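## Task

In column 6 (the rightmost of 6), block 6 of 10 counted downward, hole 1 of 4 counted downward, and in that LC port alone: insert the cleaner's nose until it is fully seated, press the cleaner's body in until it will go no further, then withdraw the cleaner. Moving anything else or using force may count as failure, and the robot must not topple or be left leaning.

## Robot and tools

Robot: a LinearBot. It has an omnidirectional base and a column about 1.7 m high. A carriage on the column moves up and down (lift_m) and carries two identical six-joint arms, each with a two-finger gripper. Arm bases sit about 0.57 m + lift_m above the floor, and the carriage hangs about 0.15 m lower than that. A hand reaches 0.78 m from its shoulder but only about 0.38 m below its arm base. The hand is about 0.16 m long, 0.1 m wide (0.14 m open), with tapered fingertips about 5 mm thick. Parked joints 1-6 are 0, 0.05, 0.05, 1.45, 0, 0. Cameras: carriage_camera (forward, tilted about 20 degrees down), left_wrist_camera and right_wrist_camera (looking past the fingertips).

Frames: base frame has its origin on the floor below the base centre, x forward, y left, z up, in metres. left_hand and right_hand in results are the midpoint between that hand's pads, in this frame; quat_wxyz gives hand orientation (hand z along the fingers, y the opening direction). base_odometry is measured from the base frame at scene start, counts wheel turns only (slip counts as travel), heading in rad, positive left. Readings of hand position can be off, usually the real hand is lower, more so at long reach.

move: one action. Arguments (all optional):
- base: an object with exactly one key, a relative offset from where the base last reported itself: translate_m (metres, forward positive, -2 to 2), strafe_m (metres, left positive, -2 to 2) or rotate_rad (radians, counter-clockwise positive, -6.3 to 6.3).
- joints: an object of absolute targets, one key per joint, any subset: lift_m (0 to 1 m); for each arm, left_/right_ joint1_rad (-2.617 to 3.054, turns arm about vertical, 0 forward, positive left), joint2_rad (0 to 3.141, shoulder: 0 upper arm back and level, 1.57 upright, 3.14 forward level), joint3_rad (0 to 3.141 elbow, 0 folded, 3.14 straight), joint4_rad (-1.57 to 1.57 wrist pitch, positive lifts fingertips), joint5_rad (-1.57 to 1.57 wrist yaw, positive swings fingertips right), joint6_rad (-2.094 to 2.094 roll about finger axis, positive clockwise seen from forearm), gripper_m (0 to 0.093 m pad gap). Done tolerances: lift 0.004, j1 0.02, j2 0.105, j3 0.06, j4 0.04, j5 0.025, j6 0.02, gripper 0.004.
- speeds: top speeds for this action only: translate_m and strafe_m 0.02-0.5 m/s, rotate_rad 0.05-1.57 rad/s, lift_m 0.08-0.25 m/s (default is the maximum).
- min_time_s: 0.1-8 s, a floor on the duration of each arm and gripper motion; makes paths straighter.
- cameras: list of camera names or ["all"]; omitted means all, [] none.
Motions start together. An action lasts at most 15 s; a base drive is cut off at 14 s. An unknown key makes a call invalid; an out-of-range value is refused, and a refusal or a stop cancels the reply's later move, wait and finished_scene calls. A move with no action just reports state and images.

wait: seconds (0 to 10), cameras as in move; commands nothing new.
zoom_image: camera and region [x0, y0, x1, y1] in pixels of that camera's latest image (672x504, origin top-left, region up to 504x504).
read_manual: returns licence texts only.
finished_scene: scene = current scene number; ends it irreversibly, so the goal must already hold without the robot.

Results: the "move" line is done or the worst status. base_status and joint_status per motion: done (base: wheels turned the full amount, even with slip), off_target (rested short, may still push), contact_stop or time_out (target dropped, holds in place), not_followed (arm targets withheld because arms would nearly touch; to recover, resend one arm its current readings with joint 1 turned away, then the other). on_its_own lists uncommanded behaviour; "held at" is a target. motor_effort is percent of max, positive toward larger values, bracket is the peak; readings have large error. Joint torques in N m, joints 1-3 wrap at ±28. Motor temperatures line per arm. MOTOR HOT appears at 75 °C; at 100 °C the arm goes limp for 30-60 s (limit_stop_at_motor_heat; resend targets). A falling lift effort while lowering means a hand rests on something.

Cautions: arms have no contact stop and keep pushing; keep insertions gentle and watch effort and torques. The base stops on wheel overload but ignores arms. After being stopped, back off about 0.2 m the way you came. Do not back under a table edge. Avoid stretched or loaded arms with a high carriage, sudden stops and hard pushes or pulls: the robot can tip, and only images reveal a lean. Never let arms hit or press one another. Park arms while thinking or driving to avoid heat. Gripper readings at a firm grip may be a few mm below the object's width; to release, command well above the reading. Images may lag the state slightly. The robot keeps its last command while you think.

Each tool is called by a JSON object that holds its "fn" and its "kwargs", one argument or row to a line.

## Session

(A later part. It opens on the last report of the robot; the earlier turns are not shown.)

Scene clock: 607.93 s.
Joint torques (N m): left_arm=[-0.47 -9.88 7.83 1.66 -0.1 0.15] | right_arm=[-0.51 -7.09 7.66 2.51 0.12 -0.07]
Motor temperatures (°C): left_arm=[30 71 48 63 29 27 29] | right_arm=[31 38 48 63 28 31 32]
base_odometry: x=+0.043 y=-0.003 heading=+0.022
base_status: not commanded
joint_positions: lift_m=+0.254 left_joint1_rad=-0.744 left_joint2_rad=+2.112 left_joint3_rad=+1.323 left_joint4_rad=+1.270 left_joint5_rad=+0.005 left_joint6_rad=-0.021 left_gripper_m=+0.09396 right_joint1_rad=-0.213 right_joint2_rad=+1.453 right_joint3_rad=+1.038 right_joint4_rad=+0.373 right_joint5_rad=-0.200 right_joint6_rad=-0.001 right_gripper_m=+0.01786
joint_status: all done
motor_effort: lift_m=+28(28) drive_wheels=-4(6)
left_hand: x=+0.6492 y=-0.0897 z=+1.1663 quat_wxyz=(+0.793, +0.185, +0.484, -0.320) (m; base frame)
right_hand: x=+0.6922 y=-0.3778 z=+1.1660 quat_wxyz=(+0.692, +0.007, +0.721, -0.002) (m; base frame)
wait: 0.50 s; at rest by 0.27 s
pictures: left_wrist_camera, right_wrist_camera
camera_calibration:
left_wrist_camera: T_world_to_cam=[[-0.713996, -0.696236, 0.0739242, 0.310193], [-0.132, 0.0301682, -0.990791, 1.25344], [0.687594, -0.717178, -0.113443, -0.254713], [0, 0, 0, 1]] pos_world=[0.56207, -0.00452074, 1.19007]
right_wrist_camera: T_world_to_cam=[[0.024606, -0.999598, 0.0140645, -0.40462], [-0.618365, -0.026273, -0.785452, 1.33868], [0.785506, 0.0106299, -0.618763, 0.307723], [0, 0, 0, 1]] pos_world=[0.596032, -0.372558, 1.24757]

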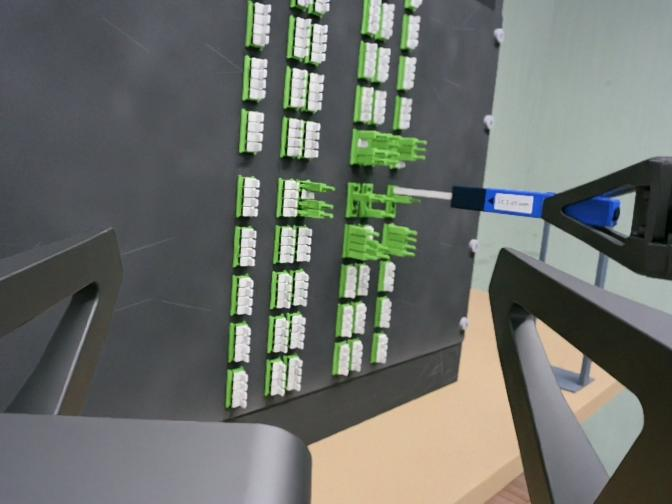

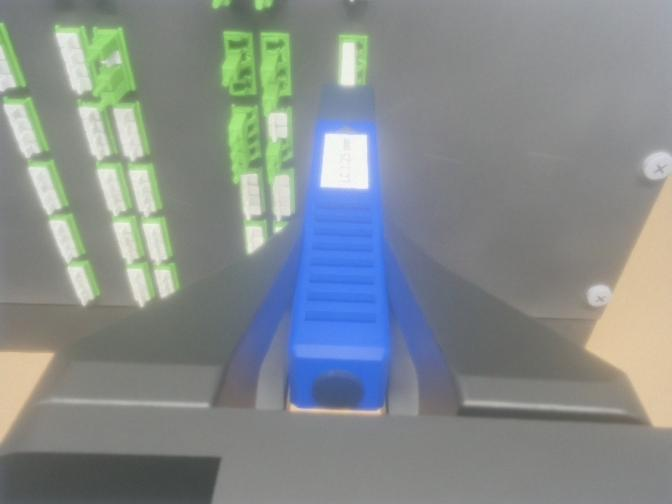

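{"fn": "move", "kwargs": {
  "joints": {"right_joint1_rad": -0.2218},
  "min_time_s": 0.5,
  "cameras": []
}}

{"fn": "wait", "kwargs": {
  "seconds": 0.5,
  "cameras": ["left_wrist_camera", "right_wrist_camera"]
}}

{"fn": "zoom_image", "kwargs": {
  "camera": "right_wrist_camera",
  "region": [330, 20, 380, 70]
}}

Scene clock: 618.70 s.
Joint torques (N m): left_arm=[-0.47 -9.88 7.83 1.66 -0.1 0.15] | right_arm=[-0.31 -7.19 7.6 2.48 0.14 -0.01]
Motor temperatures (°C): left_arm=[30 71 48 63 29 27 29] | right_arm=[31 38 48 63 28 31 32]
move: done
base_odometry: x=+0.043 y=-0.003 heading=+0.022
base_status: not commanded
joint_positions: lift_m=+0.254 left_joint1_rad=-0.744 left_joint2_rad=+2.112 left_joint3_rad=+1.323 left_joint4_rad=+1.270 left_joint5_rad=+0.005 left_joint6_rad=-0.021 left_gripper_m=+0.09396 right_joint1_rad=-0.216 right_joint2_rad=+1.453 right_joint3_rad=+1.038 right_joint4_rad=+0.373 right_joint5_rad=-0.200 right_joint6_rad=-0.001 right_gripper_m=+0.01786
joint_status: all done
motor_effort: lift_m=+28(28) drive_wheels=-3(6)
left_hand: x=+0.6492 y=-0.0897 z=+1.1663 quat_wxyz=(+0.793, +0.185, +0.484, -0.320) (m; base frame)
right_hand: x=+0.6920 y=-0.3790 z=+1.1660 quat_wxyz=(+0.692, +0.008, +0.721, -0.003) (m; base frame)
pictures: none
No camera images: "cameras" was empty.

Scene clock: 619.20 s.
Joint torques (N m): left_arm=[-0.46 -9.88 7.83 1.65 -0.1 0.15] | right_arm=[-0.39 -7.25 7.36 2.49 0.08 -0.11]
Motor temperatures (°C): left_arm=[30 71 48 63 29 27 29] | right_arm=[31 38 48 63 28 31 32]
base_odometry: x=+0.043 y=-0.003 heading=+0.022
base_status: not commanded
joint_positions: lift_m=+0.254 left_joint1_rad=-0.744 left_joint2_rad=+2.112 left_joint3_rad=+1.323 left_joint4_rad=+1.270 left_joint5_rad=+0.005 left_joint6_rad=-0.021 left_gripper_m=+0.09396 right_joint1_rad=-0.216 right_joint2_rad=+1.453 right_joint3_rad=+1.038 right_joint4_rad=+0.373 right_joint5_rad=-0.200 right_joint6_rad=-0.001 right_gripper_m=+0.01786
joint_status: all done
motor_effort: lift_m=+28(28) drive_wheels=-5(6)
left_hand: x=+0.6492 y=-0.0897 z=+1.1663 quat_wxyz=(+0.793, +0.185, +0.484, -0.320) (m; base frame)
right_hand: x=+0.6920 y=-0.3790 z=+1.1660 quat_wxyz=(+0.692, +0.008, +0.721, -0.003) (m; base frame)
wait: 0.50 s; at rest by 0.27 s
pictures: left_wrist_camera, right_wrist_camera
camera_calibration:
left_wrist_camera: T_world_to_cam=[[-0.713996, -0.696236, 0.0739242, 0.310193], [-0.132, 0.0301682, -0.990791, 1.25344], [0.687594, -0.717178, -0.113443, -0.254713], [0, 0, 0, 1]] pos_world=[0.56207, -0.00452074, 1.19007]
right_wrist_camera: T_world_to_cam=[[0.021982, -0.99966, 0.0140056, -0.404096], [-0.618435, -0.0246035, -0.785451, 1.3392], [0.785528, 0.00860418, -0.618766, 0.307116], [0, 0, 0, 1]] pos_world=[0.595843, -0.373652, 1.24757]

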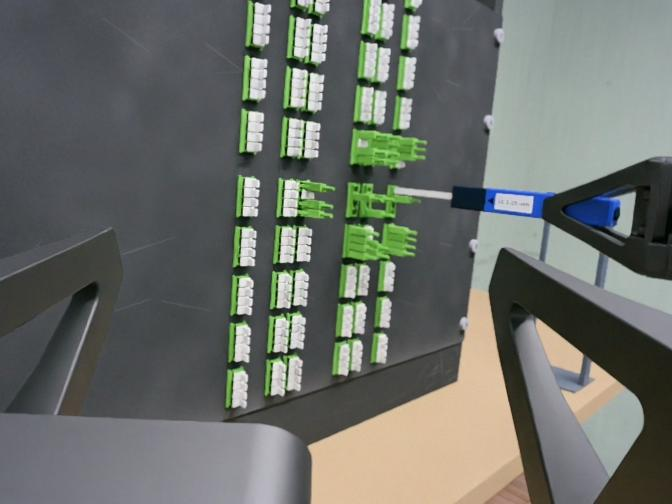

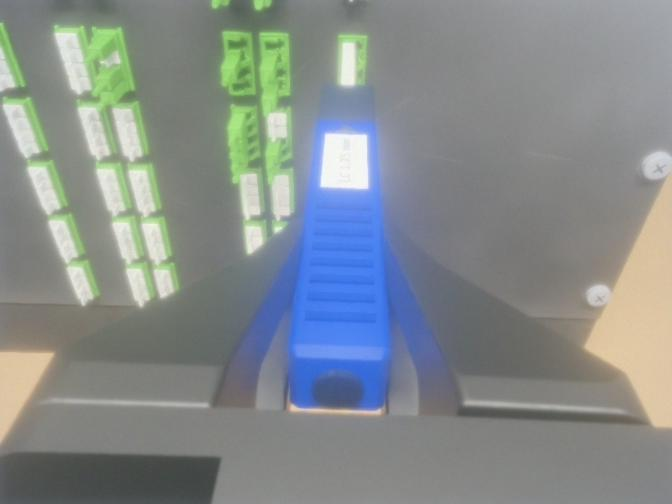

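Scaled by 10.080 from the camera's 672x504 image, which has a finer 960x720 frame.

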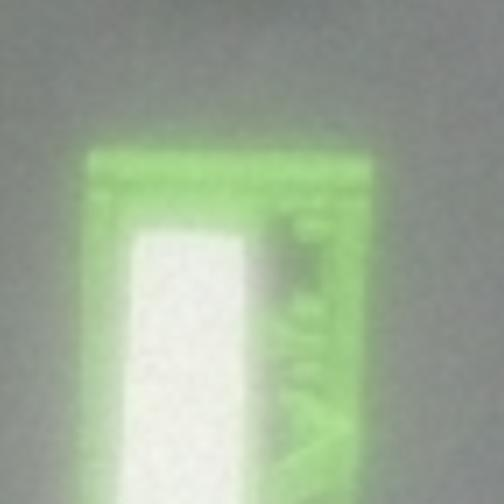

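{"fn": "move", "kwargs": {
  "base": {"translate_m": 0.0015},
  "speeds": {"translate_m": 0.02},
  "cameras": []
}}

{"fn": "wait", "kwargs": {
  "seconds": 0.5,
  "cameras": ["left_wrist_camera", "right_wrist_camera"]
}}

{"fn": "zoom_image", "kwargs": {
  "camera": "right_wrist_camera",
  "region": [330, 20, 380, 70]
}}

{"fn": "zoom_image", "kwargs": {
  "camera": "left_wrist_camera",
  "region": [370, 170, 420, 220]
}}

Scene clock: 627.93 s.
Joint torques (N m): left_arm=[-0.44 -9.81 7.77 1.61 -0.1 0.15] | right_arm=[-0.27 -7.13 7.54 2.52 0.09 -0.05]
Motor temperatures (°C): left_arm=[30 71 48 63 29 27 29] | right_arm=[31 39 48 63 28 31 32]
move: done
base_odometry: x=+0.045 y=-0.003 heading=+0.022
base_status: done
joint_positions: lift_m=+0.254 left_joint1_rad=-0.744 left_joint2_rad=+2.112 left_joint3_rad=+1.323 left_joint4_rad=+1.271 left_joint5_rad=+0.004 left_joint6_rad=-0.021 left_gripper_m=+0.09396 right_joint1_rad=-0.217 right_joint2_rad=+1.453 right_joint3_rad=+1.038 right_joint4_rad=+0.373 right_joint5_rad=-0.204 right_joint6_rad=-0.001 right_gripper_m=+0.01786
joint_status: not commanded
motor_effort: lift_m=+28(28) drive_wheels=+2(8)
left_hand: x=+0.6491 y=-0.0898 z=+1.1664 quat_wxyz=(+0.793, +0.185, +0.484, -0.320) (m; base frame)
right_hand: x=+0.6919 y=-0.3792 z=+1.1660 quat_wxyz=(+0.693, +0.008, +0.721, -0.002) (m; base frame)
pictures: none
No camera images: "cameras" was empty.

Scene clock: 628.43 s.
Joint torques (N m): left_arm=[-0.38 -9.88 7.83 1.65 -0.09 0.15] | right_arm=[-0.34 -7.21 7.31 2.5 0.12 -0.03]
Motor temperatures (°C): left_arm=[30 71 48 63 29 27 29] | right_arm=[31 39 48 63 28 31 32]
base_odometry: x=+0.045 y=-0.003 heading=+0.022
base_status: done
joint_positions: lift_m=+0.254 left_joint1_rad=-0.744 left_joint2_rad=+2.112 left_joint3_rad=+1.323 left_joint4_rad=+1.271 left_joint5_rad=+0.004 left_joint6_rad=-0.021 left_gripper_m=+0.09396 right_joint1_rad=-0.217 right_joint2_rad=+1.453 right_joint3_rad=+1.038 right_joint4_rad=+0.373 right_joint5_rad=-0.204 right_joint6_rad=-0.001 right_gripper_m=+0.01786
joint_status: not commanded
motor_effort: lift_m=+28(28) drive_wheels=+5(8)
left_hand: x=+0.6491 y=-0.0898 z=+1.1664 quat_wxyz=(+0.793, +0.185, +0.484, -0.320) (m; base frame)
right_hand: x=+0.6920 y=-0.3791 z=+1.1660 quat_wxyz=(+0.693, +0.008, +0.721, -0.002) (m; base frame)
wait: 0.50 s; at rest by 0.27 s
pictures: left_wrist_camera, right_wrist_camera
camera_calibration:
left_wrist_camera: T_world_to_cam=[[-0.714084, -0.696122, 0.0741505, 0.309826], [-0.131885, 0.0297465, -0.990819, 1.25349], [0.687525, -0.717307, -0.113049, -0.255135], [0, 0, 0, 1]] pos_world=[0.56197, -0.0046203, 1.19017]
right_wrist_camera: T_world_to_cam=[[0.0241954, -0.999611, 0.0138821, -0.405544], [-0.618266, -0.0258742, -0.785543, 1.33866], [0.785596, 0.0104237, -0.618652, 0.307702], [0, 0, 0, 1]] pos_world=[0.595734, -0.373957, 1.24757]

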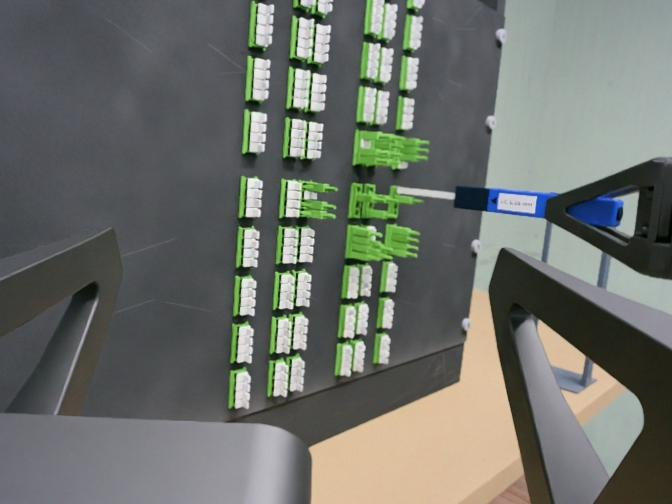

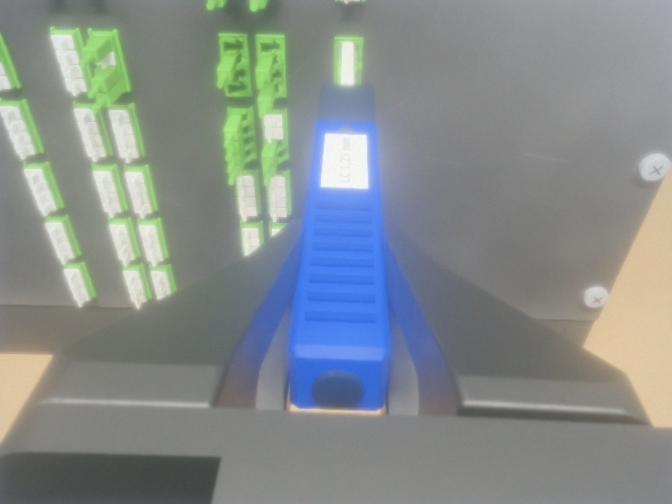

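Scaled by 10.080 from the camera's 672x504 image, which has a finer 960x720 frame.

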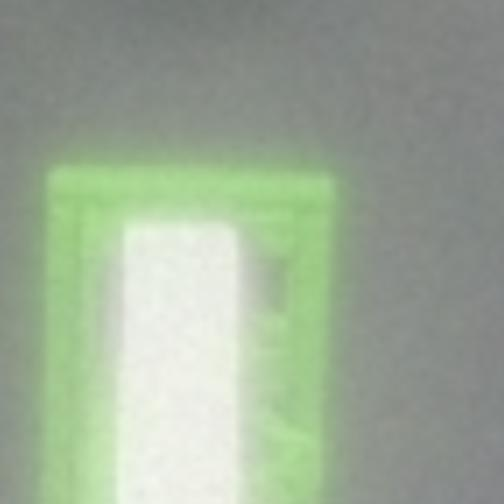

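Scaled by 10.080 from the camera's 672x504 image, which has a finer 960x720 frame.

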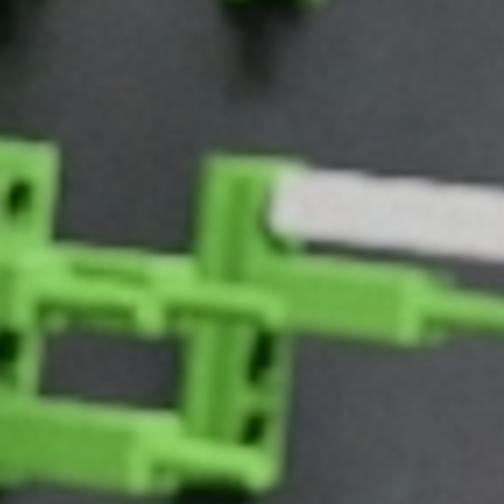

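{"fn": "zoom_image", "kwargs": {
  "camera": "left_wrist_camera",
  "region": [385, 180, 410, 205]
}}

{"fn": "zoom_image", "kwargs": {
  "camera": "right_wrist_camera",
  "region": [250, 25, 300, 75]
}}

{"fn": "zoom_image", "kwargs": {
  "camera": "right_wrist_camera",
  "region": [330, 30, 370, 70]
}}

Scaled by 20.160 from the camera's 672x504 image, which has a finer 960x720 frame.

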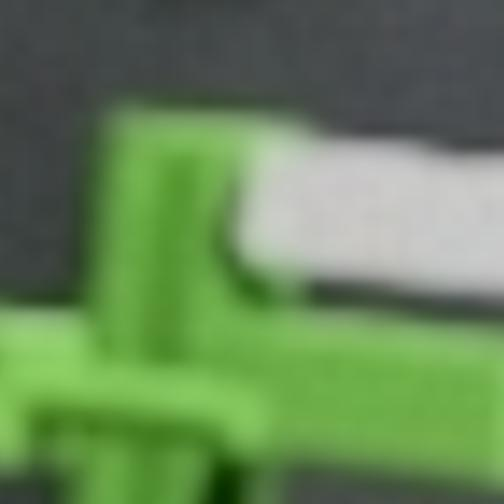

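Scaled by 10.080 from the camera's 672x504 image, which has a finer 960x720 frame.

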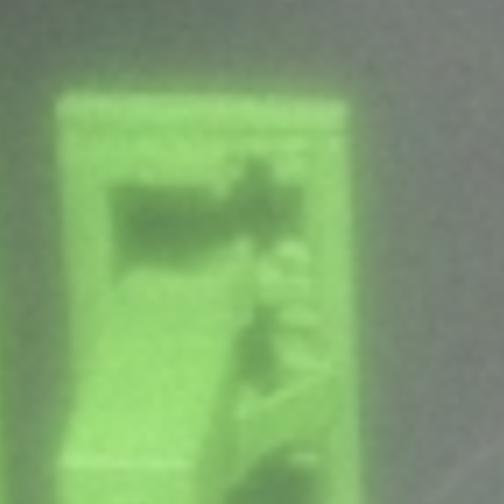

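Scaled by 12.600 from the camera's 672x504 image, which has a finer 960x720 frame.

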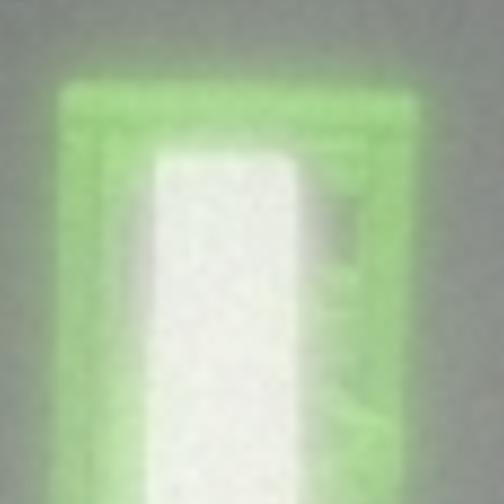

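{"fn": "move", "kwargs": {
  "base": {"translate_m": -0.005},
  "speeds": {"translate_m": 0.02},
  "cameras": []
}}

{"fn": "wait", "kwargs": {
  "seconds": 0.5,
  "cameras": ["left_wrist_camera", "right_wrist_camera"]
}}

{"fn": "zoom_image", "kwargs": {
  "camera": "right_wrist_camera",
  "region": [330, 20, 380, 70]
}}

{"fn": "zoom_image", "kwargs": {
  "camera": "left_wrist_camera",
  "region": [370, 170, 420, 220]
}}

Scene clock: 712.37 s.
Joint torques (N m): left_arm=[-0.55 -9.83 7.94 1.58 -0.09 0.15] | right_arm=[-0.09 -7.08 7.43 2.47 0.16 -0.07]
Motor temperatures (°C): left_arm=[30 71 48 63 29 27 29] | right_arm=[31 39 48 63 28 31 32]
move: done
base_odometry: x=+0.040 y=-0.003 heading=+0.022
base_status: done
joint_positions: lift_m=+0.254 left_joint1_rad=-0.745 left_joint2_rad=+2.112 left_joint3_rad=+1.323 left_joint4_rad=+1.270 left_joint5_rad=+0.004 left_joint6_rad=-0.021 left_gripper_m=+0.09396 right_joint1_rad=-0.218 right_joint2_rad=+1.453 right_joint3_rad=+1.038 right_joint4_rad=+0.373 right_joint5_rad=-0.204 right_joint6_rad=-0.001 right_gripper_m=+0.01786
joint_status: not commanded
motor_effort: lift_m=+28(28) drive_wheels=+0(8)
left_hand: x=+0.6490 y=-0.0900 z=+1.1663 quat_wxyz=(+0.793, +0.185, +0.484, -0.320) (m; base frame)
right_hand: x=+0.6919 y=-0.3793 z=+1.1660 quat_wxyz=(+0.693, +0.008, +0.721, -0.002) (m; base frame)
pictures: none
No camera images: "cameras" was empty.

Scene clock: 712.87 s.
Joint torques (N m): left_arm=[-0.43 -9.98 7.84 1.7 -0.09 0.15] | right_arm=[-0.25 -7.17 7.45 2.47 0.18 -0.04]
Motor temperatures (°C): left_arm=[30 71 48 63 29 27 29] | right_arm=[31 39 48 63 28 31 32]
base_odometry: x=+0.040 y=-0.003 heading=+0.022
base_status: done
joint_positions: lift_m=+0.254 left_joint1_rad=-0.745 left_joint2_rad=+2.112 left_joint3_rad=+1.323 left_joint4_rad=+1.270 left_joint5_rad=+0.004 left_joint6_rad=-0.021 left_gripper_m=+0.09396 right_joint1_rad=-0.218 right_joint2_rad=+1.453 right_joint3_rad=+1.038 right_joint4_rad=+0.373 right_joint5_rad=-0.204 right_joint6_rad=-0.001 right_gripper_m=+0.01786
joint_status: not commanded
motor_effort: lift_m=+28(28) drive_wheels=-3(8)
left_hand: x=+0.6490 y=-0.0900 z=+1.1663 quat_wxyz=(+0.793, +0.185, +0.484, -0.320) (m; base frame)
right_hand: x=+0.6919 y=-0.3793 z=+1.1660 quat_wxyz=(+0.693, +0.008, +0.721, -0.002) (m; base frame)
wait: 0.50 s; at rest by 0.27 s
pictures: left_wrist_camera, right_wrist_camera
camera_calibration:
left_wrist_camera: T_world_to_cam=[[-0.714325, -0.695884, 0.0740569, 0.30994], [-0.132086, 0.0301464, -0.99078, 1.25345], [0.687236, -0.717521, -0.113451, -0.25451], [0, 0, 0, 1]] pos_world=[0.561871, -0.00472115, 1.19007]
right_wrist_camera: T_world_to_cam=[[0.0237736, -0.999622, 0.0138385, -0.405342], [-0.618278, -0.0255791, -0.785543, 1.33878], [0.7856, 0.0101192, -0.618652, 0.307586], [0, 0, 0, 1]] pos_world=[0.595736, -0.374056, 1.24757]

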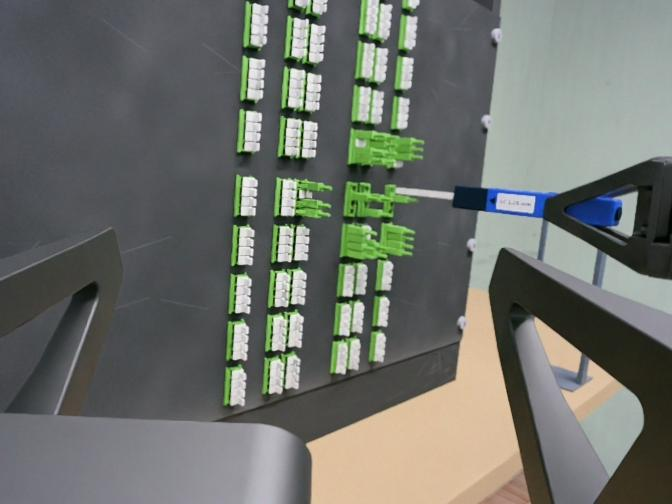

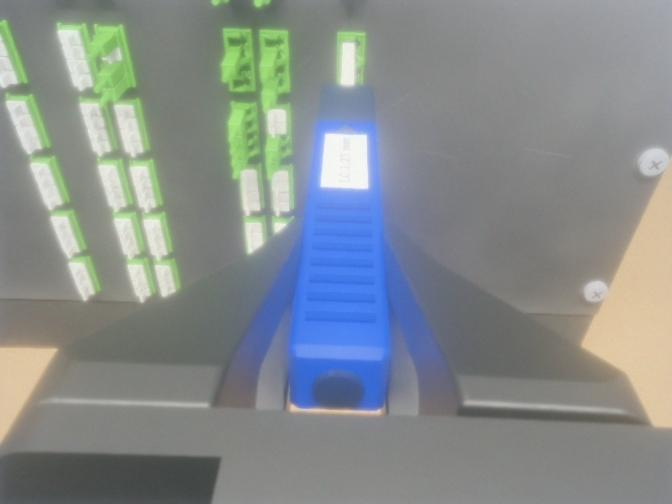

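Scaled by 10.080 from the camera's 672x504 image, which has a finer 960x720 frame.

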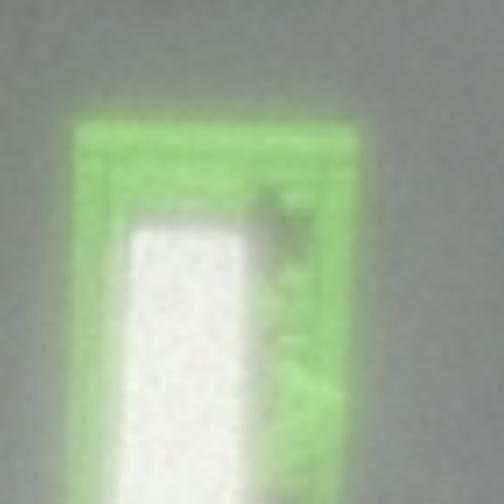

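Scaled by 10.080 from the camera's 672x504 image, which has a finer 960x720 frame.

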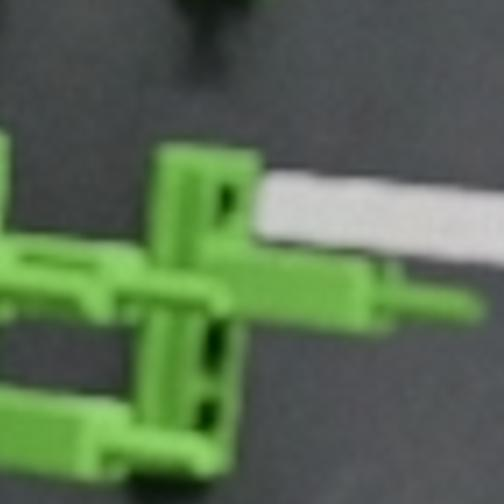

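{"fn": "move", "kwargs": {
  "base": {"translate_m": 0.003},
  "speeds": {"translate_m": 0.02},
  "cameras": []
}}

{"fn": "wait", "kwargs": {
  "seconds": 0.5,
  "cameras": ["left_wrist_camera", "right_wrist_camera"]
}}

{"fn": "zoom_image", "kwargs": {
  "camera": "right_wrist_camera",
  "region": [330, 20, 380, 70]
}}

{"fn": "zoom_image", "kwargs": {
  "camera": "left_wrist_camera",
  "region": [370, 170, 420, 220]
}}

Scene clock: 751.63 s.
Joint torques (N m): left_arm=[-0.42 -9.7 7.83 1.67 -0.09 0.15] | right_arm=[-0.28 -7.23 7.58 2.49 0.17 -0.07]
Motor temperatures (°C): left_arm=[30 72 48 63 29 27 29] | right_arm=[31 39 48 63 28 31 32]
move: done
base_odometry: x=+0.043 y=-0.003 heading=+0.022
base_status: done
joint_positions: lift_m=+0.254 left_joint1_rad=-0.744 left_joint2_rad=+2.112 left_joint3_rad=+1.323 left_joint4_rad=+1.271 left_joint5_rad=+0.003 left_joint6_rad=-0.021 left_gripper_m=+0.09396 right_joint1_rad=-0.218 right_joint2_rad=+1.453 right_joint3_rad=+1.038 right_joint4_rad=+0.373 right_joint5_rad=-0.204 right_joint6_rad=-0.001 right_gripper_m=+0.01786
joint_status: not commanded
motor_effort: lift_m=+28(28) drive_wheels=-1(7)
left_hand: x=+0.6492 y=-0.0897 z=+1.1664 quat_wxyz=(+0.793, +0.185, +0.484, -0.320) (m; base frame)
right_hand: x=+0.6919 y=-0.3793 z=+1.1660 quat_wxyz=(+0.693, +0.008, +0.721, -0.002) (m; base frame)
pictures: none
No camera images: "cameras" was empty.

Scene clock: 752.13 s.
Joint torques (N m): left_arm=[-0.44 -9.77 7.77 1.67 -0.09 0.15] | right_arm=[-0.46 -7.09 7.45 2.47 0.11 -0.05]
Motor temperatures (°C): left_arm=[30 72 48 63 29 27 29] | right_arm=[31 39 48 63 28 31 32]
base_odometry: x=+0.043 y=-0.003 heading=+0.022
base_status: done
joint_positions: lift_m=+0.254 left_joint1_rad=-0.744 left_joint2_rad=+2.112 left_joint3_rad=+1.323 left_joint4_rad=+1.271 left_joint5_rad=+0.003 left_joint6_rad=-0.021 left_gripper_m=+0.09396 right_joint1_rad=-0.218 right_joint2_rad=+1.453 right_joint3_rad=+1.038 right_joint4_rad=+0.373 right_joint5_rad=-0.204 right_joint6_rad=-0.001 right_gripper_m=+0.01786
joint_status: not commanded
motor_effort: lift_m=+28(28) drive_wheels=-2(7)
left_hand: x=+0.6492 y=-0.0897 z=+1.1664 quat_wxyz=(+0.793, +0.185, +0.484, -0.320) (m; base frame)
right_hand: x=+0.6919 y=-0.3793 z=+1.1660 quat_wxyz=(+0.693, +0.008, +0.721, -0.002) (m; base frame)
wait: 0.50 s; at rest by 0.27 s
pictures: left_wrist_camera, right_wrist_camera
camera_calibration:
left_wrist_camera: T_world_to_cam=[[-0.713599, -0.696591, 0.074419, 0.309301], [-0.132093, 0.0294683, -0.990799, 1.25358], [0.687989, -0.716863, -0.113044, -0.255327], [0, 0, 0, 1]] pos_world=[0.561969, -0.00451934, 1.19017]
right_wrist_camera: T_world_to_cam=[[0.0237736, -0.999622, 0.0138385, -0.405342], [-0.618278, -0.0255791, -0.785543, 1.33878], [0.7856, 0.0101192, -0.618652, 0.307586], [0, 0, 0, 1]] pos_world=[0.595736, -0.374056, 1.24757]

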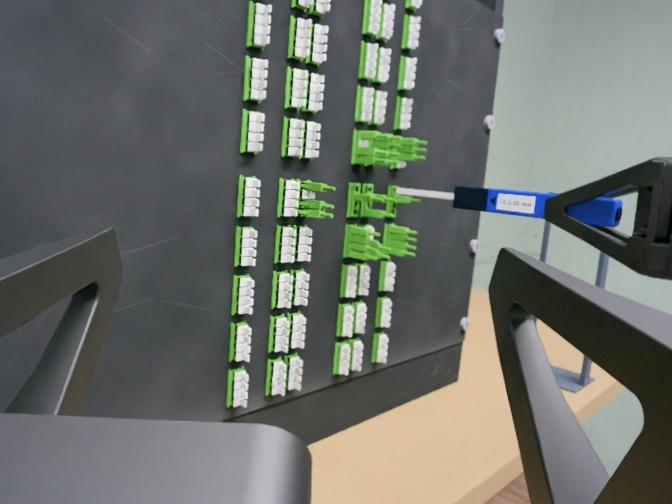

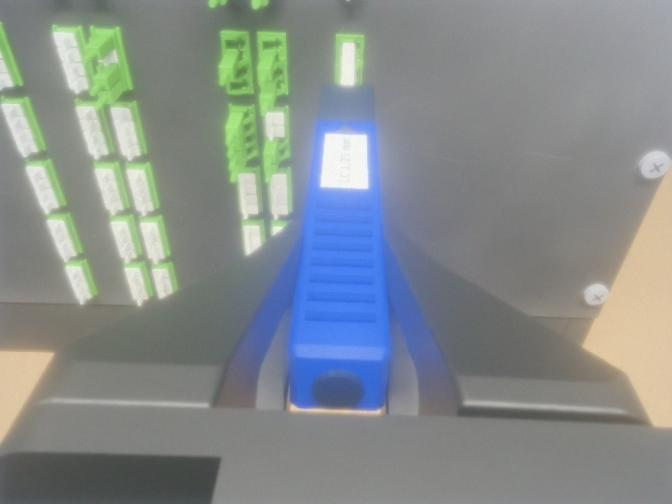

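Scaled by 10.080 from the camera's 672x504 image, which has a finer 960x720 frame.

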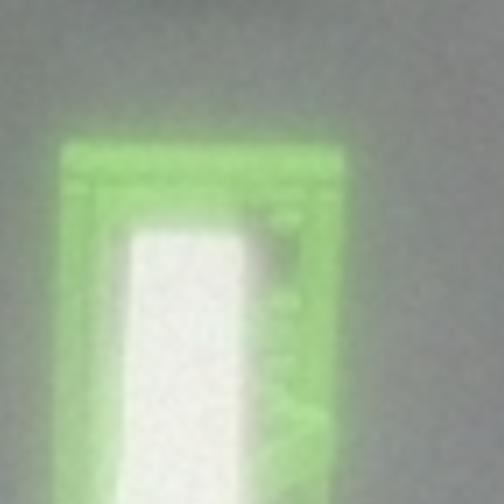

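Scaled by 10.080 from the camera's 672x504 image, which has a finer 960x720 frame.

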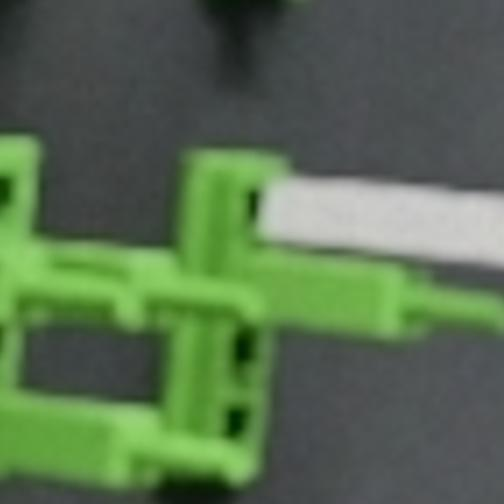

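{"fn": "move", "kwargs": {
  "joints": {"right_joint1_rad": -0.2155},
  "min_time_s": 0.5,
  "cameras": []
}}

{"fn": "wait", "kwargs": {
  "seconds": 0.5,
  "cameras": ["left_wrist_camera", "right_wrist_camera"]
}}

{"fn": "zoom_image", "kwargs": {
  "camera": "right_wrist_camera",
  "region": [330, 20, 380, 70]
}}

Scene clock: 772.03 s.
Joint torques (N m): left_arm=[-0.44 -9.88 7.83 1.65 -0.08 0.15] | right_arm=[0.58 -7.21 7.35 2.45 0.15 -0.06]
Motor temperatures (°C): left_arm=[30 72 48 63 29 27 29] | right_arm=[31 39 48 63 28 31 32]
move: done
base_odometry: x=+0.043 y=-0.003 heading=+0.022
base_status: not commanded
joint_positions: lift_m=+0.254 left_joint1_rad=-0.744 left_joint2_rad=+2.112 left_joint3_rad=+1.323 left_joint4_rad=+1.271 left_joint5_rad=+0.003 left_joint6_rad=-0.021 left_gripper_m=+0.09396 right_joint1_rad=-0.218 right_joint2_rad=+1.453 right_joint3_rad=+1.038 right_joint4_rad=+0.373 right_joint5_rad=-0.204 right_joint6_rad=-0.001 right_gripper_m=+0.01786
joint_status: all done
motor_effort: lift_m=+28(28) drive_wheels=+1(3)
left_hand: x=+0.6492 y=-0.0897 z=+1.1664 quat_wxyz=(+0.793, +0.185, +0.484, -0.320) (m; base frame)
right_hand: x=+0.6919 y=-0.3793 z=+1.1660 quat_wxyz=(+0.693, +0.008, +0.721, -0.002) (m; base frame)
pictures: none
No camera images: "cameras" was empty.

Scene clock: 772.53 s.
Joint torques (N m): left_arm=[-0.44 -9.88 7.83 1.66 -0.09 0.15] | right_arm=[0.2 -7.15 7.41 2.47 0.11 -0.09]
Motor temperatures (°C): left_arm=[30 72 48 63 29 27 29] | right_arm=[31 39 48 63 28 31 32]
base_odometry: x=+0.043 y=-0.003 heading=+0.022
base_status: not commanded
joint_positions: lift_m=+0.254 left_joint1_rad=-0.744 left_joint2_rad=+2.112 left_joint3_rad=+1.323 left_joint4_rad=+1.271 left_joint5_rad=+0.003 left_joint6_rad=-0.021 left_gripper_m=+0.09396 right_joint1_rad=-0.218 right_joint2_rad=+1.453 right_joint3_rad=+1.038 right_joint4_rad=+0.373 right_joint5_rad=-0.204 right_joint6_rad=-0.001 right_gripper_m=+0.01786
joint_status: all done
motor_effort: lift_m=+28(28) drive_wheels=-2(3)
left_hand: x=+0.6492 y=-0.0897 z=+1.1664 quat_wxyz=(+0.793, +0.185, +0.484, -0.320) (m; base frame)
right_hand: x=+0.6919 y=-0.3793 z=+1.1660 quat_wxyz=(+0.693, +0.008, +0.721, -0.002) (m; base frame)
wait: 0.50 s; at rest by 0.27 s
pictures: left_wrist_camera, right_wrist_camera
camera_calibration:
left_wrist_camera: T_world_to_cam=[[-0.713599, -0.696591, 0.074419, 0.309301], [-0.132093, 0.0294683, -0.990799, 1.25358], [0.687989, -0.716863, -0.113044, -0.255327], [0, 0, 0, 1]] pos_world=[0.561969, -0.00451934, 1.19017]
right_wrist_camera: T_world_to_cam=[[0.0237736, -0.999622, 0.0138385, -0.405342], [-0.618278, -0.0255791, -0.785543, 1.33878], [0.7856, 0.0101192, -0.618652, 0.307586], [0, 0, 0, 1]] pos_world=[0.595736, -0.374056, 1.24757]

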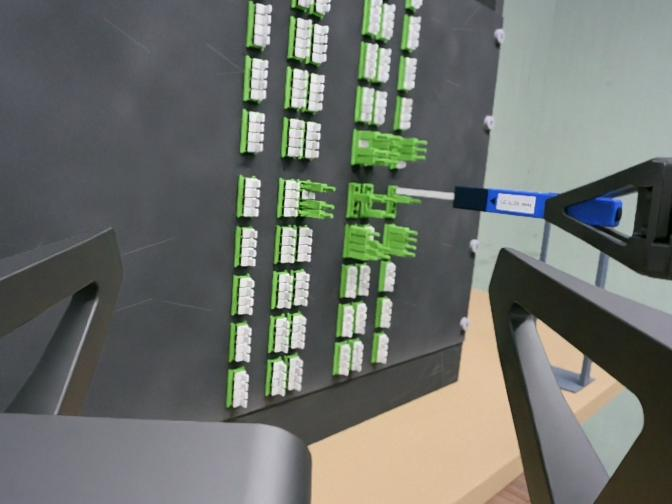

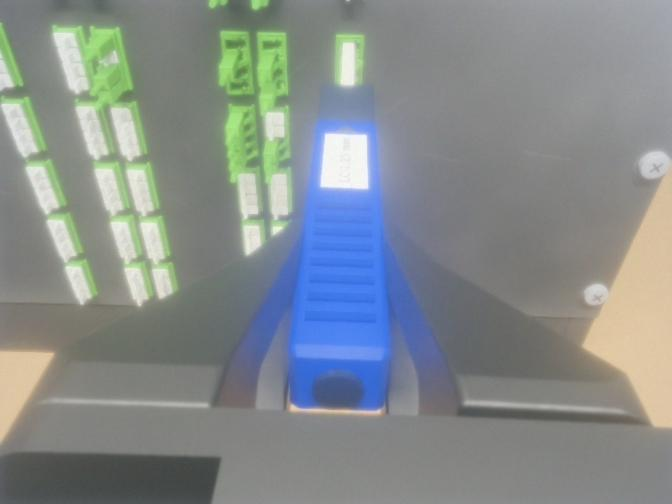

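Scaled by 10.080 from the camera's 672x504 image, which has a finer 960x720 frame.

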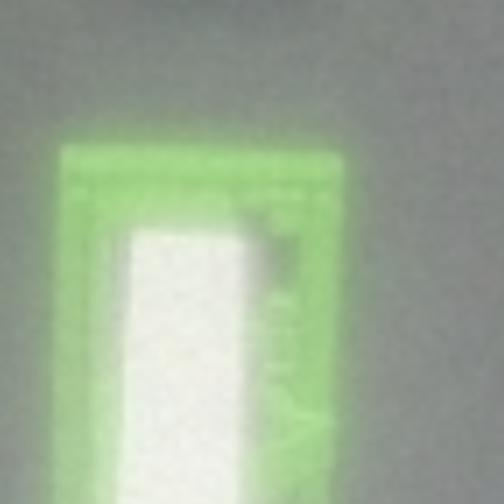

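{"fn": "move", "kwargs": {
  "joints": {"right_joint1_rad": -0.2133},
  "min_time_s": 0.5,
  "cameras": []
}}

{"fn": "wait", "kwargs": {
  "seconds": 0.5,
  "cameras": ["left_wrist_camera", "right_wrist_camera"]
}}

{"fn": "zoom_image", "kwargs": {
  "camera": "right_wrist_camera",
  "region": [330, 20, 380, 70]
}}

Scene clock: 780.70 s.
Joint torques (N m): left_arm=[-0.46 -9.88 7.84 1.65 -0.09 0.15] | right_arm=[0.59 -7.2 7.49 2.46 0.15 -0.09]
Motor temperatures (°C): left_arm=[30 72 48 63 29 27 29] | right_arm=[31 39 48 63 28 31 32]
move: done
base_odometry: x=+0.043 y=-0.003 heading=+0.022
base_status: not commanded
joint_positions: lift_m=+0.254 left_joint1_rad=-0.744 left_joint2_rad=+2.112 left_joint3_rad=+1.323 left_joint4_rad=+1.271 left_joint5_rad=+0.003 left_joint6_rad=-0.021 left_gripper_m=+0.09396 right_joint1_rad=-0.218 right_joint2_rad=+1.453 right_joint3_rad=+1.038 right_joint4_rad=+0.373 right_joint5_rad=-0.204 right_joint6_rad=-0.001 right_gripper_m=+0.01786
joint_status: all done
motor_effort: lift_m=+28(28) drive_wheels=-2(3)
left_hand: x=+0.6492 y=-0.0897 z=+1.1664 quat_wxyz=(+0.793, +0.185, +0.484, -0.320) (m; base frame)
right_hand: x=+0.6919 y=-0.3793 z=+1.1660 quat_wxyz=(+0.693, +0.008, +0.721, -0.002) (m; base frame)
pictures: none
No camera images: "cameras" was empty.

Scene clock: 781.20 s.
Joint torques (N m): left_arm=[-0.46 -9.88 7.83 1.65 -0.09 0.15] | right_arm=[0.58 -7.12 7.57 2.49 0.11 -0.07]
Motor temperatures (°C): left_arm=[30 72 48 63 29 27 29] | right_arm=[31 39 48 63 28 31 32]
base_odometry: x=+0.043 y=-0.003 heading=+0.022
base_status: not commanded
joint_positions: lift_m=+0.254 left_joint1_rad=-0.744 left_joint2_rad=+2.112 left_joint3_rad=+1.323 left_joint4_rad=+1.271 left_joint5_rad=+0.003 left_joint6_rad=-0.021 left_gripper_m=+0.09396 right_joint1_rad=-0.218 right_joint2_rad=+1.453 right_joint3_rad=+1.038 right_joint4_rad=+0.373 right_joint5_rad=-0.204 right_joint6_rad=-0.001 right_gripper_m=+0.01786
joint_status: all done
motor_effort: lift_m=+28(28) drive_wheels=+0(3)
left_hand: x=+0.6492 y=-0.0897 z=+1.1664 quat_wxyz=(+0.793, +0.185, +0.484, -0.320) (m; base frame)
right_hand: x=+0.6919 y=-0.3793 z=+1.1660 quat_wxyz=(+0.693, +0.008, +0.721, -0.002) (m; base frame)
wait: 0.50 s; at rest by 0.27 s
pictures: left_wrist_camera, right_wrist_camera
camera_calibration:
left_wrist_camera: T_world_to_cam=[[-0.713599, -0.696591, 0.074419, 0.309301], [-0.132093, 0.0294683, -0.990799, 1.25358], [0.687989, -0.716863, -0.113044, -0.255327], [0, 0, 0, 1]] pos_world=[0.561969, -0.00451934, 1.19017]
right_wrist_camera: T_world_to_cam=[[0.0237736, -0.999622, 0.0138385, -0.405342], [-0.618278, -0.0255791, -0.785543, 1.33878], [0.7856, 0.0101192, -0.618652, 0.307586], [0, 0, 0, 1]] pos_world=[0.595736, -0.374056, 1.24757]

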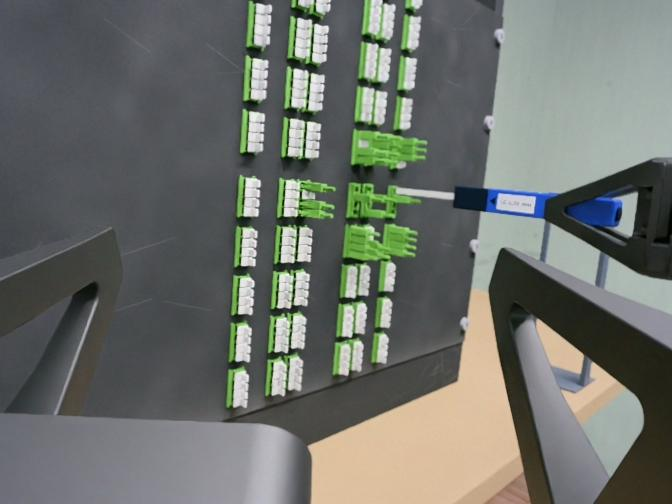

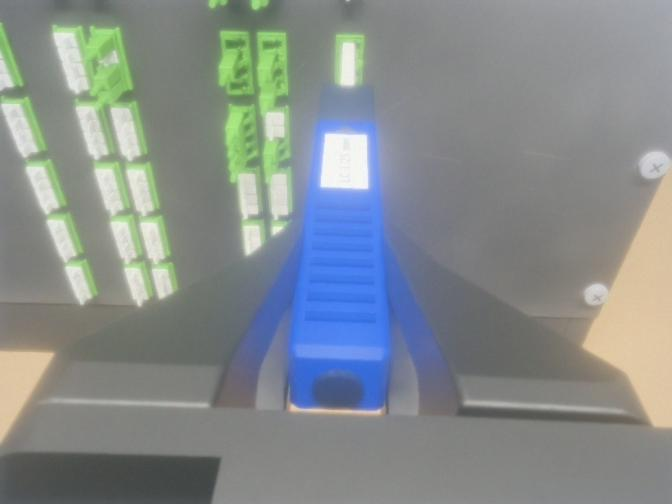

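Scaled by 10.080 from the camera's 672x504 image, which has a finer 960x720 frame.

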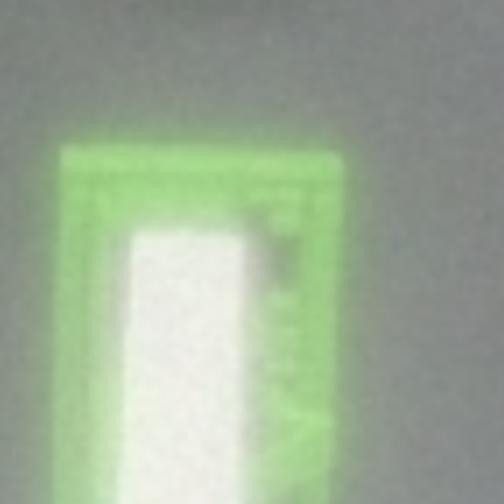

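{"fn": "move", "kwargs": {
  "joints": {"right_joint1_rad": -0.2118},
  "min_time_s": 0.5,
  "cameras": []
}}

{"fn": "wait", "kwargs": {
  "seconds": 0.5,
  "cameras": ["left_wrist_camera", "right_wrist_camera"]
}}

{"fn": "zoom_image", "kwargs": {
  "camera": "right_wrist_camera",
  "region": [330, 20, 380, 70]
}}

Scene clock: 789.30 s.
Joint torques (N m): left_arm=[-0.44 -9.88 7.83 1.65 -0.08 0.15] | right_arm=[0.51 -7.05 7.36 2.46 0.12 -0.08]
Motor temperatures (°C): left_arm=[30 72 48 63 29 27 29] | right_arm=[31 39 48 63 28 31 32]
move: done
base_odometry: x=+0.043 y=-0.003 heading=+0.022
base_status: not commanded
joint_positions: lift_m=+0.254 left_joint1_rad=-0.744 left_joint2_rad=+2.112 left_joint3_rad=+1.323 left_joint4_rad=+1.271 left_joint5_rad=+0.003 left_joint6_rad=-0.021 left_gripper_m=+0.09396 right_joint1_rad=-0.218 right_joint2_rad=+1.453 right_joint3_rad=+1.038 right_joint4_rad=+0.373 right_joint5_rad=-0.204 right_joint6_rad=-0.001 right_gripper_m=+0.01786
joint_status: all done
motor_effort: lift_m=+28(28) drive_wheels=-2(4)
left_hand: x=+0.6492 y=-0.0897 z=+1.1664 quat_wxyz=(+0.793, +0.185, +0.484, -0.320) (m; base frame)
right_hand: x=+0.6919 y=-0.3793 z=+1.1660 quat_wxyz=(+0.693, +0.008, +0.721, -0.002) (m; base frame)
pictures: none
No camera images: "cameras" was empty.

Scene clock: 789.80 s.
Joint torques (N m): left_arm=[-0.46 -9.88 7.84 1.65 -0.09 0.15] | right_arm=[0.75 -7.16 7.47 2.5 0.12 -0.09]
Motor temperatures (°C): left_arm=[30 72 48 63 29 27 29] | right_arm=[31 39 48 63 28 31 32]
base_odometry: x=+0.043 y=-0.003 heading=+0.022
base_status: not commanded
joint_positions: lift_m=+0.254 left_joint1_rad=-0.744 left_joint2_rad=+2.112 left_joint3_rad=+1.323 left_joint4_rad=+1.271 left_joint5_rad=+0.003 left_joint6_rad=-0.021 left_gripper_m=+0.09396 right_joint1_rad=-0.218 right_joint2_rad=+1.453 right_joint3_rad=+1.038 right_joint4_rad=+0.373 right_joint5_rad=-0.204 right_joint6_rad=-0.001 right_gripper_m=+0.01786
joint_status: all done
motor_effort: lift_m=+28(28) drive_wheels=-1(4)
left_hand: x=+0.6492 y=-0.0897 z=+1.1664 quat_wxyz=(+0.793, +0.185, +0.484, -0.320) (m; base frame)
right_hand: x=+0.6919 y=-0.3793 z=+1.1660 quat_wxyz=(+0.693, +0.008, +0.721, -0.002) (m; base frame)
wait: 0.50 s; at rest by 0.27 s
pictures: left_wrist_camera, right_wrist_camera
camera_calibration:
left_wrist_camera: T_world_to_cam=[[-0.713599, -0.696591, 0.074419, 0.309301], [-0.132093, 0.0294683, -0.990799, 1.25358], [0.687989, -0.716863, -0.113044, -0.255327], [0, 0, 0, 1]] pos_world=[0.561969, -0.00451934, 1.19017]
right_wrist_camera: T_world_to_cam=[[0.0237736, -0.999622, 0.0138385, -0.405342], [-0.618278, -0.0255791, -0.785543, 1.33878], [0.7856, 0.0101192, -0.618652, 0.307586], [0, 0, 0, 1]] pos_world=[0.595736, -0.374056, 1.24757]

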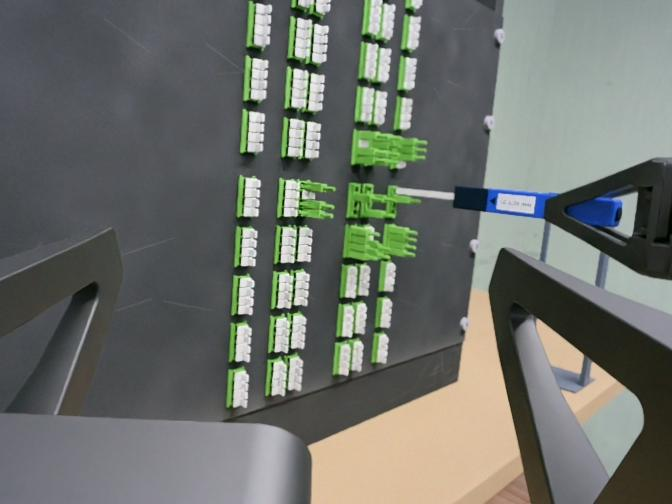

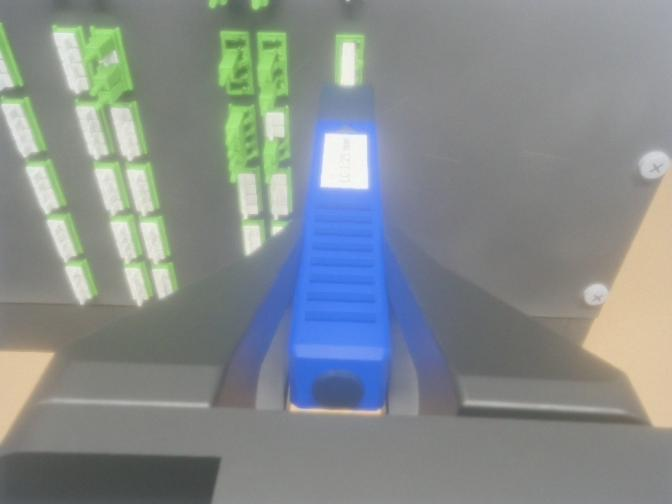

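Scaled by 10.080 from the camera's 672x504 image, which has a finer 960x720 frame.

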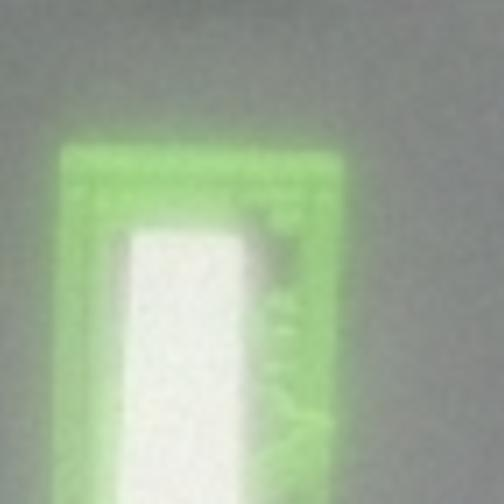

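{"fn": "move", "kwargs": {
  "joints": {"right_joint1_rad": -0.2103},
  "min_time_s": 0.5,
  "cameras": []
}}

{"fn": "wait", "kwargs": {
  "seconds": 0.5,
  "cameras": ["left_wrist_camera", "right_wrist_camera"]
}}

{"fn": "zoom_image", "kwargs": {
  "camera": "right_wrist_camera",
  "region": [330, 20, 380, 70]
}}

Scene clock: 797.97 s.
Joint torques (N m): left_arm=[-0.46 -9.87 7.84 1.65 -0.09 0.15] | right_arm=[0.9 -6.93 7.32 2.45 0.1 -0.07]
Motor temperatures (°C): left_arm=[30 72 48 63 29 27 29] | right_arm=[31 39 48 63 28 31 32]
move: done
base_odometry: x=+0.043 y=-0.003 heading=+0.022
base_status: not commanded
joint_positions: lift_m=+0.254 left_joint1_rad=-0.744 left_joint2_rad=+2.112 left_joint3_rad=+1.323 left_joint4_rad=+1.271 left_joint5_rad=+0.003 left_joint6_rad=-0.021 left_gripper_m=+0.09396 right_joint1_rad=-0.218 right_joint2_rad=+1.453 right_joint3_rad=+1.038 right_joint4_rad=+0.373 right_joint5_rad=-0.204 right_joint6_rad=-0.001 right_gripper_m=+0.01786
joint_status: all done
motor_effort: lift_m=+28(28) drive_wheels=-1(4)
left_hand: x=+0.6492 y=-0.0897 z=+1.1664 quat_wxyz=(+0.793, +0.185, +0.484, -0.320) (m; base frame)
right_hand: x=+0.6919 y=-0.3793 z=+1.1660 quat_wxyz=(+0.693, +0.008, +0.721, -0.002) (m; base frame)
pictures: none
No camera images: "cameras" was empty.

Scene clock: 798.47 s.
Joint torques (N m): left_arm=[-0.46 -9.87 7.84 1.65 -0.09 0.15] | right_arm=[0.83 -7.3 7.47 2.49 0.12 -0.08]
Motor temperatures (°C): left_arm=[30 72 48 63 29 27 29] | right_arm=[31 39 48 63 28 31 32]
base_odometry: x=+0.043 y=-0.003 heading=+0.022
base_status: not commanded
joint_positions: lift_m=+0.254 left_joint1_rad=-0.744 left_joint2_rad=+2.112 left_joint3_rad=+1.323 left_joint4_rad=+1.271 left_joint5_rad=+0.003 left_joint6_rad=-0.021 left_gripper_m=+0.09396 right_joint1_rad=-0.218 right_joint2_rad=+1.453 right_joint3_rad=+1.038 right_joint4_rad=+0.373 right_joint5_rad=-0.204 right_joint6_rad=-0.001 right_gripper_m=+0.01786
joint_status: all done
motor_effort: lift_m=+28(28) drive_wheels=+0(4)
left_hand: x=+0.6492 y=-0.0897 z=+1.1664 quat_wxyz=(+0.793, +0.185, +0.484, -0.320) (m; base frame)
right_hand: x=+0.6919 y=-0.3793 z=+1.1660 quat_wxyz=(+0.693, +0.008, +0.721, -0.002) (m; base frame)
wait: 0.50 s; at rest by 0.27 s
pictures: left_wrist_camera, right_wrist_camera
camera_calibration:
left_wrist_camera: T_world_to_cam=[[-0.713599, -0.696591, 0.074419, 0.309301], [-0.132093, 0.0294683, -0.990799, 1.25358], [0.687989, -0.716863, -0.113044, -0.255327], [0, 0, 0, 1]] pos_world=[0.561969, -0.00451934, 1.19017]
right_wrist_camera: T_world_to_cam=[[0.0237736, -0.999622, 0.0138385, -0.405342], [-0.618278, -0.0255791, -0.785543, 1.33878], [0.7856, 0.0101192, -0.618652, 0.307586], [0, 0, 0, 1]] pos_world=[0.595736, -0.374056, 1.24757]

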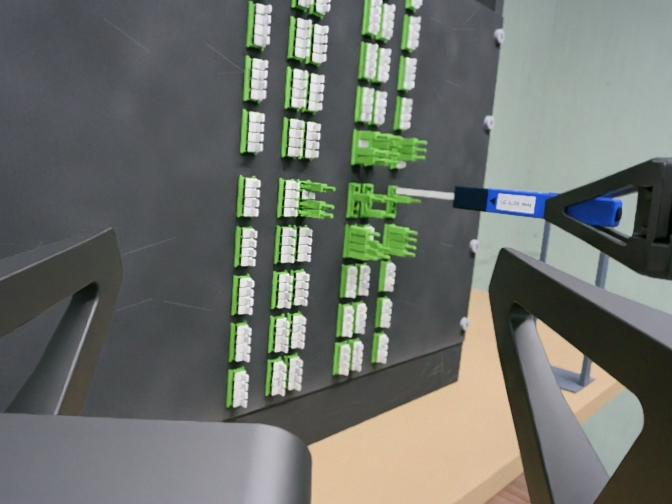

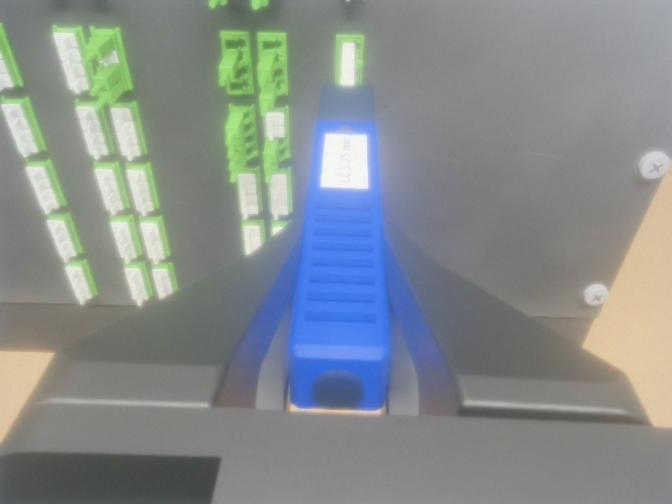

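Scaled by 10.080 from the camera's 672x504 image, which has a finer 960x720 frame.

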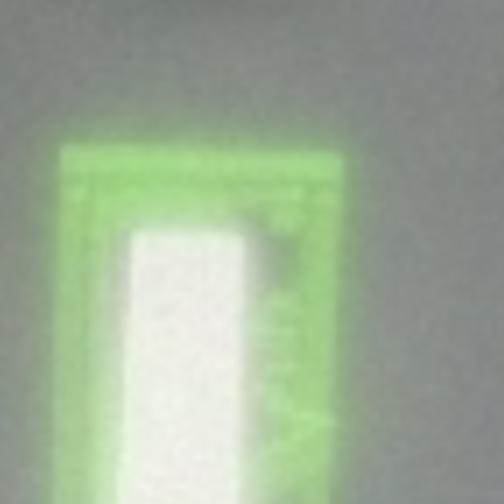

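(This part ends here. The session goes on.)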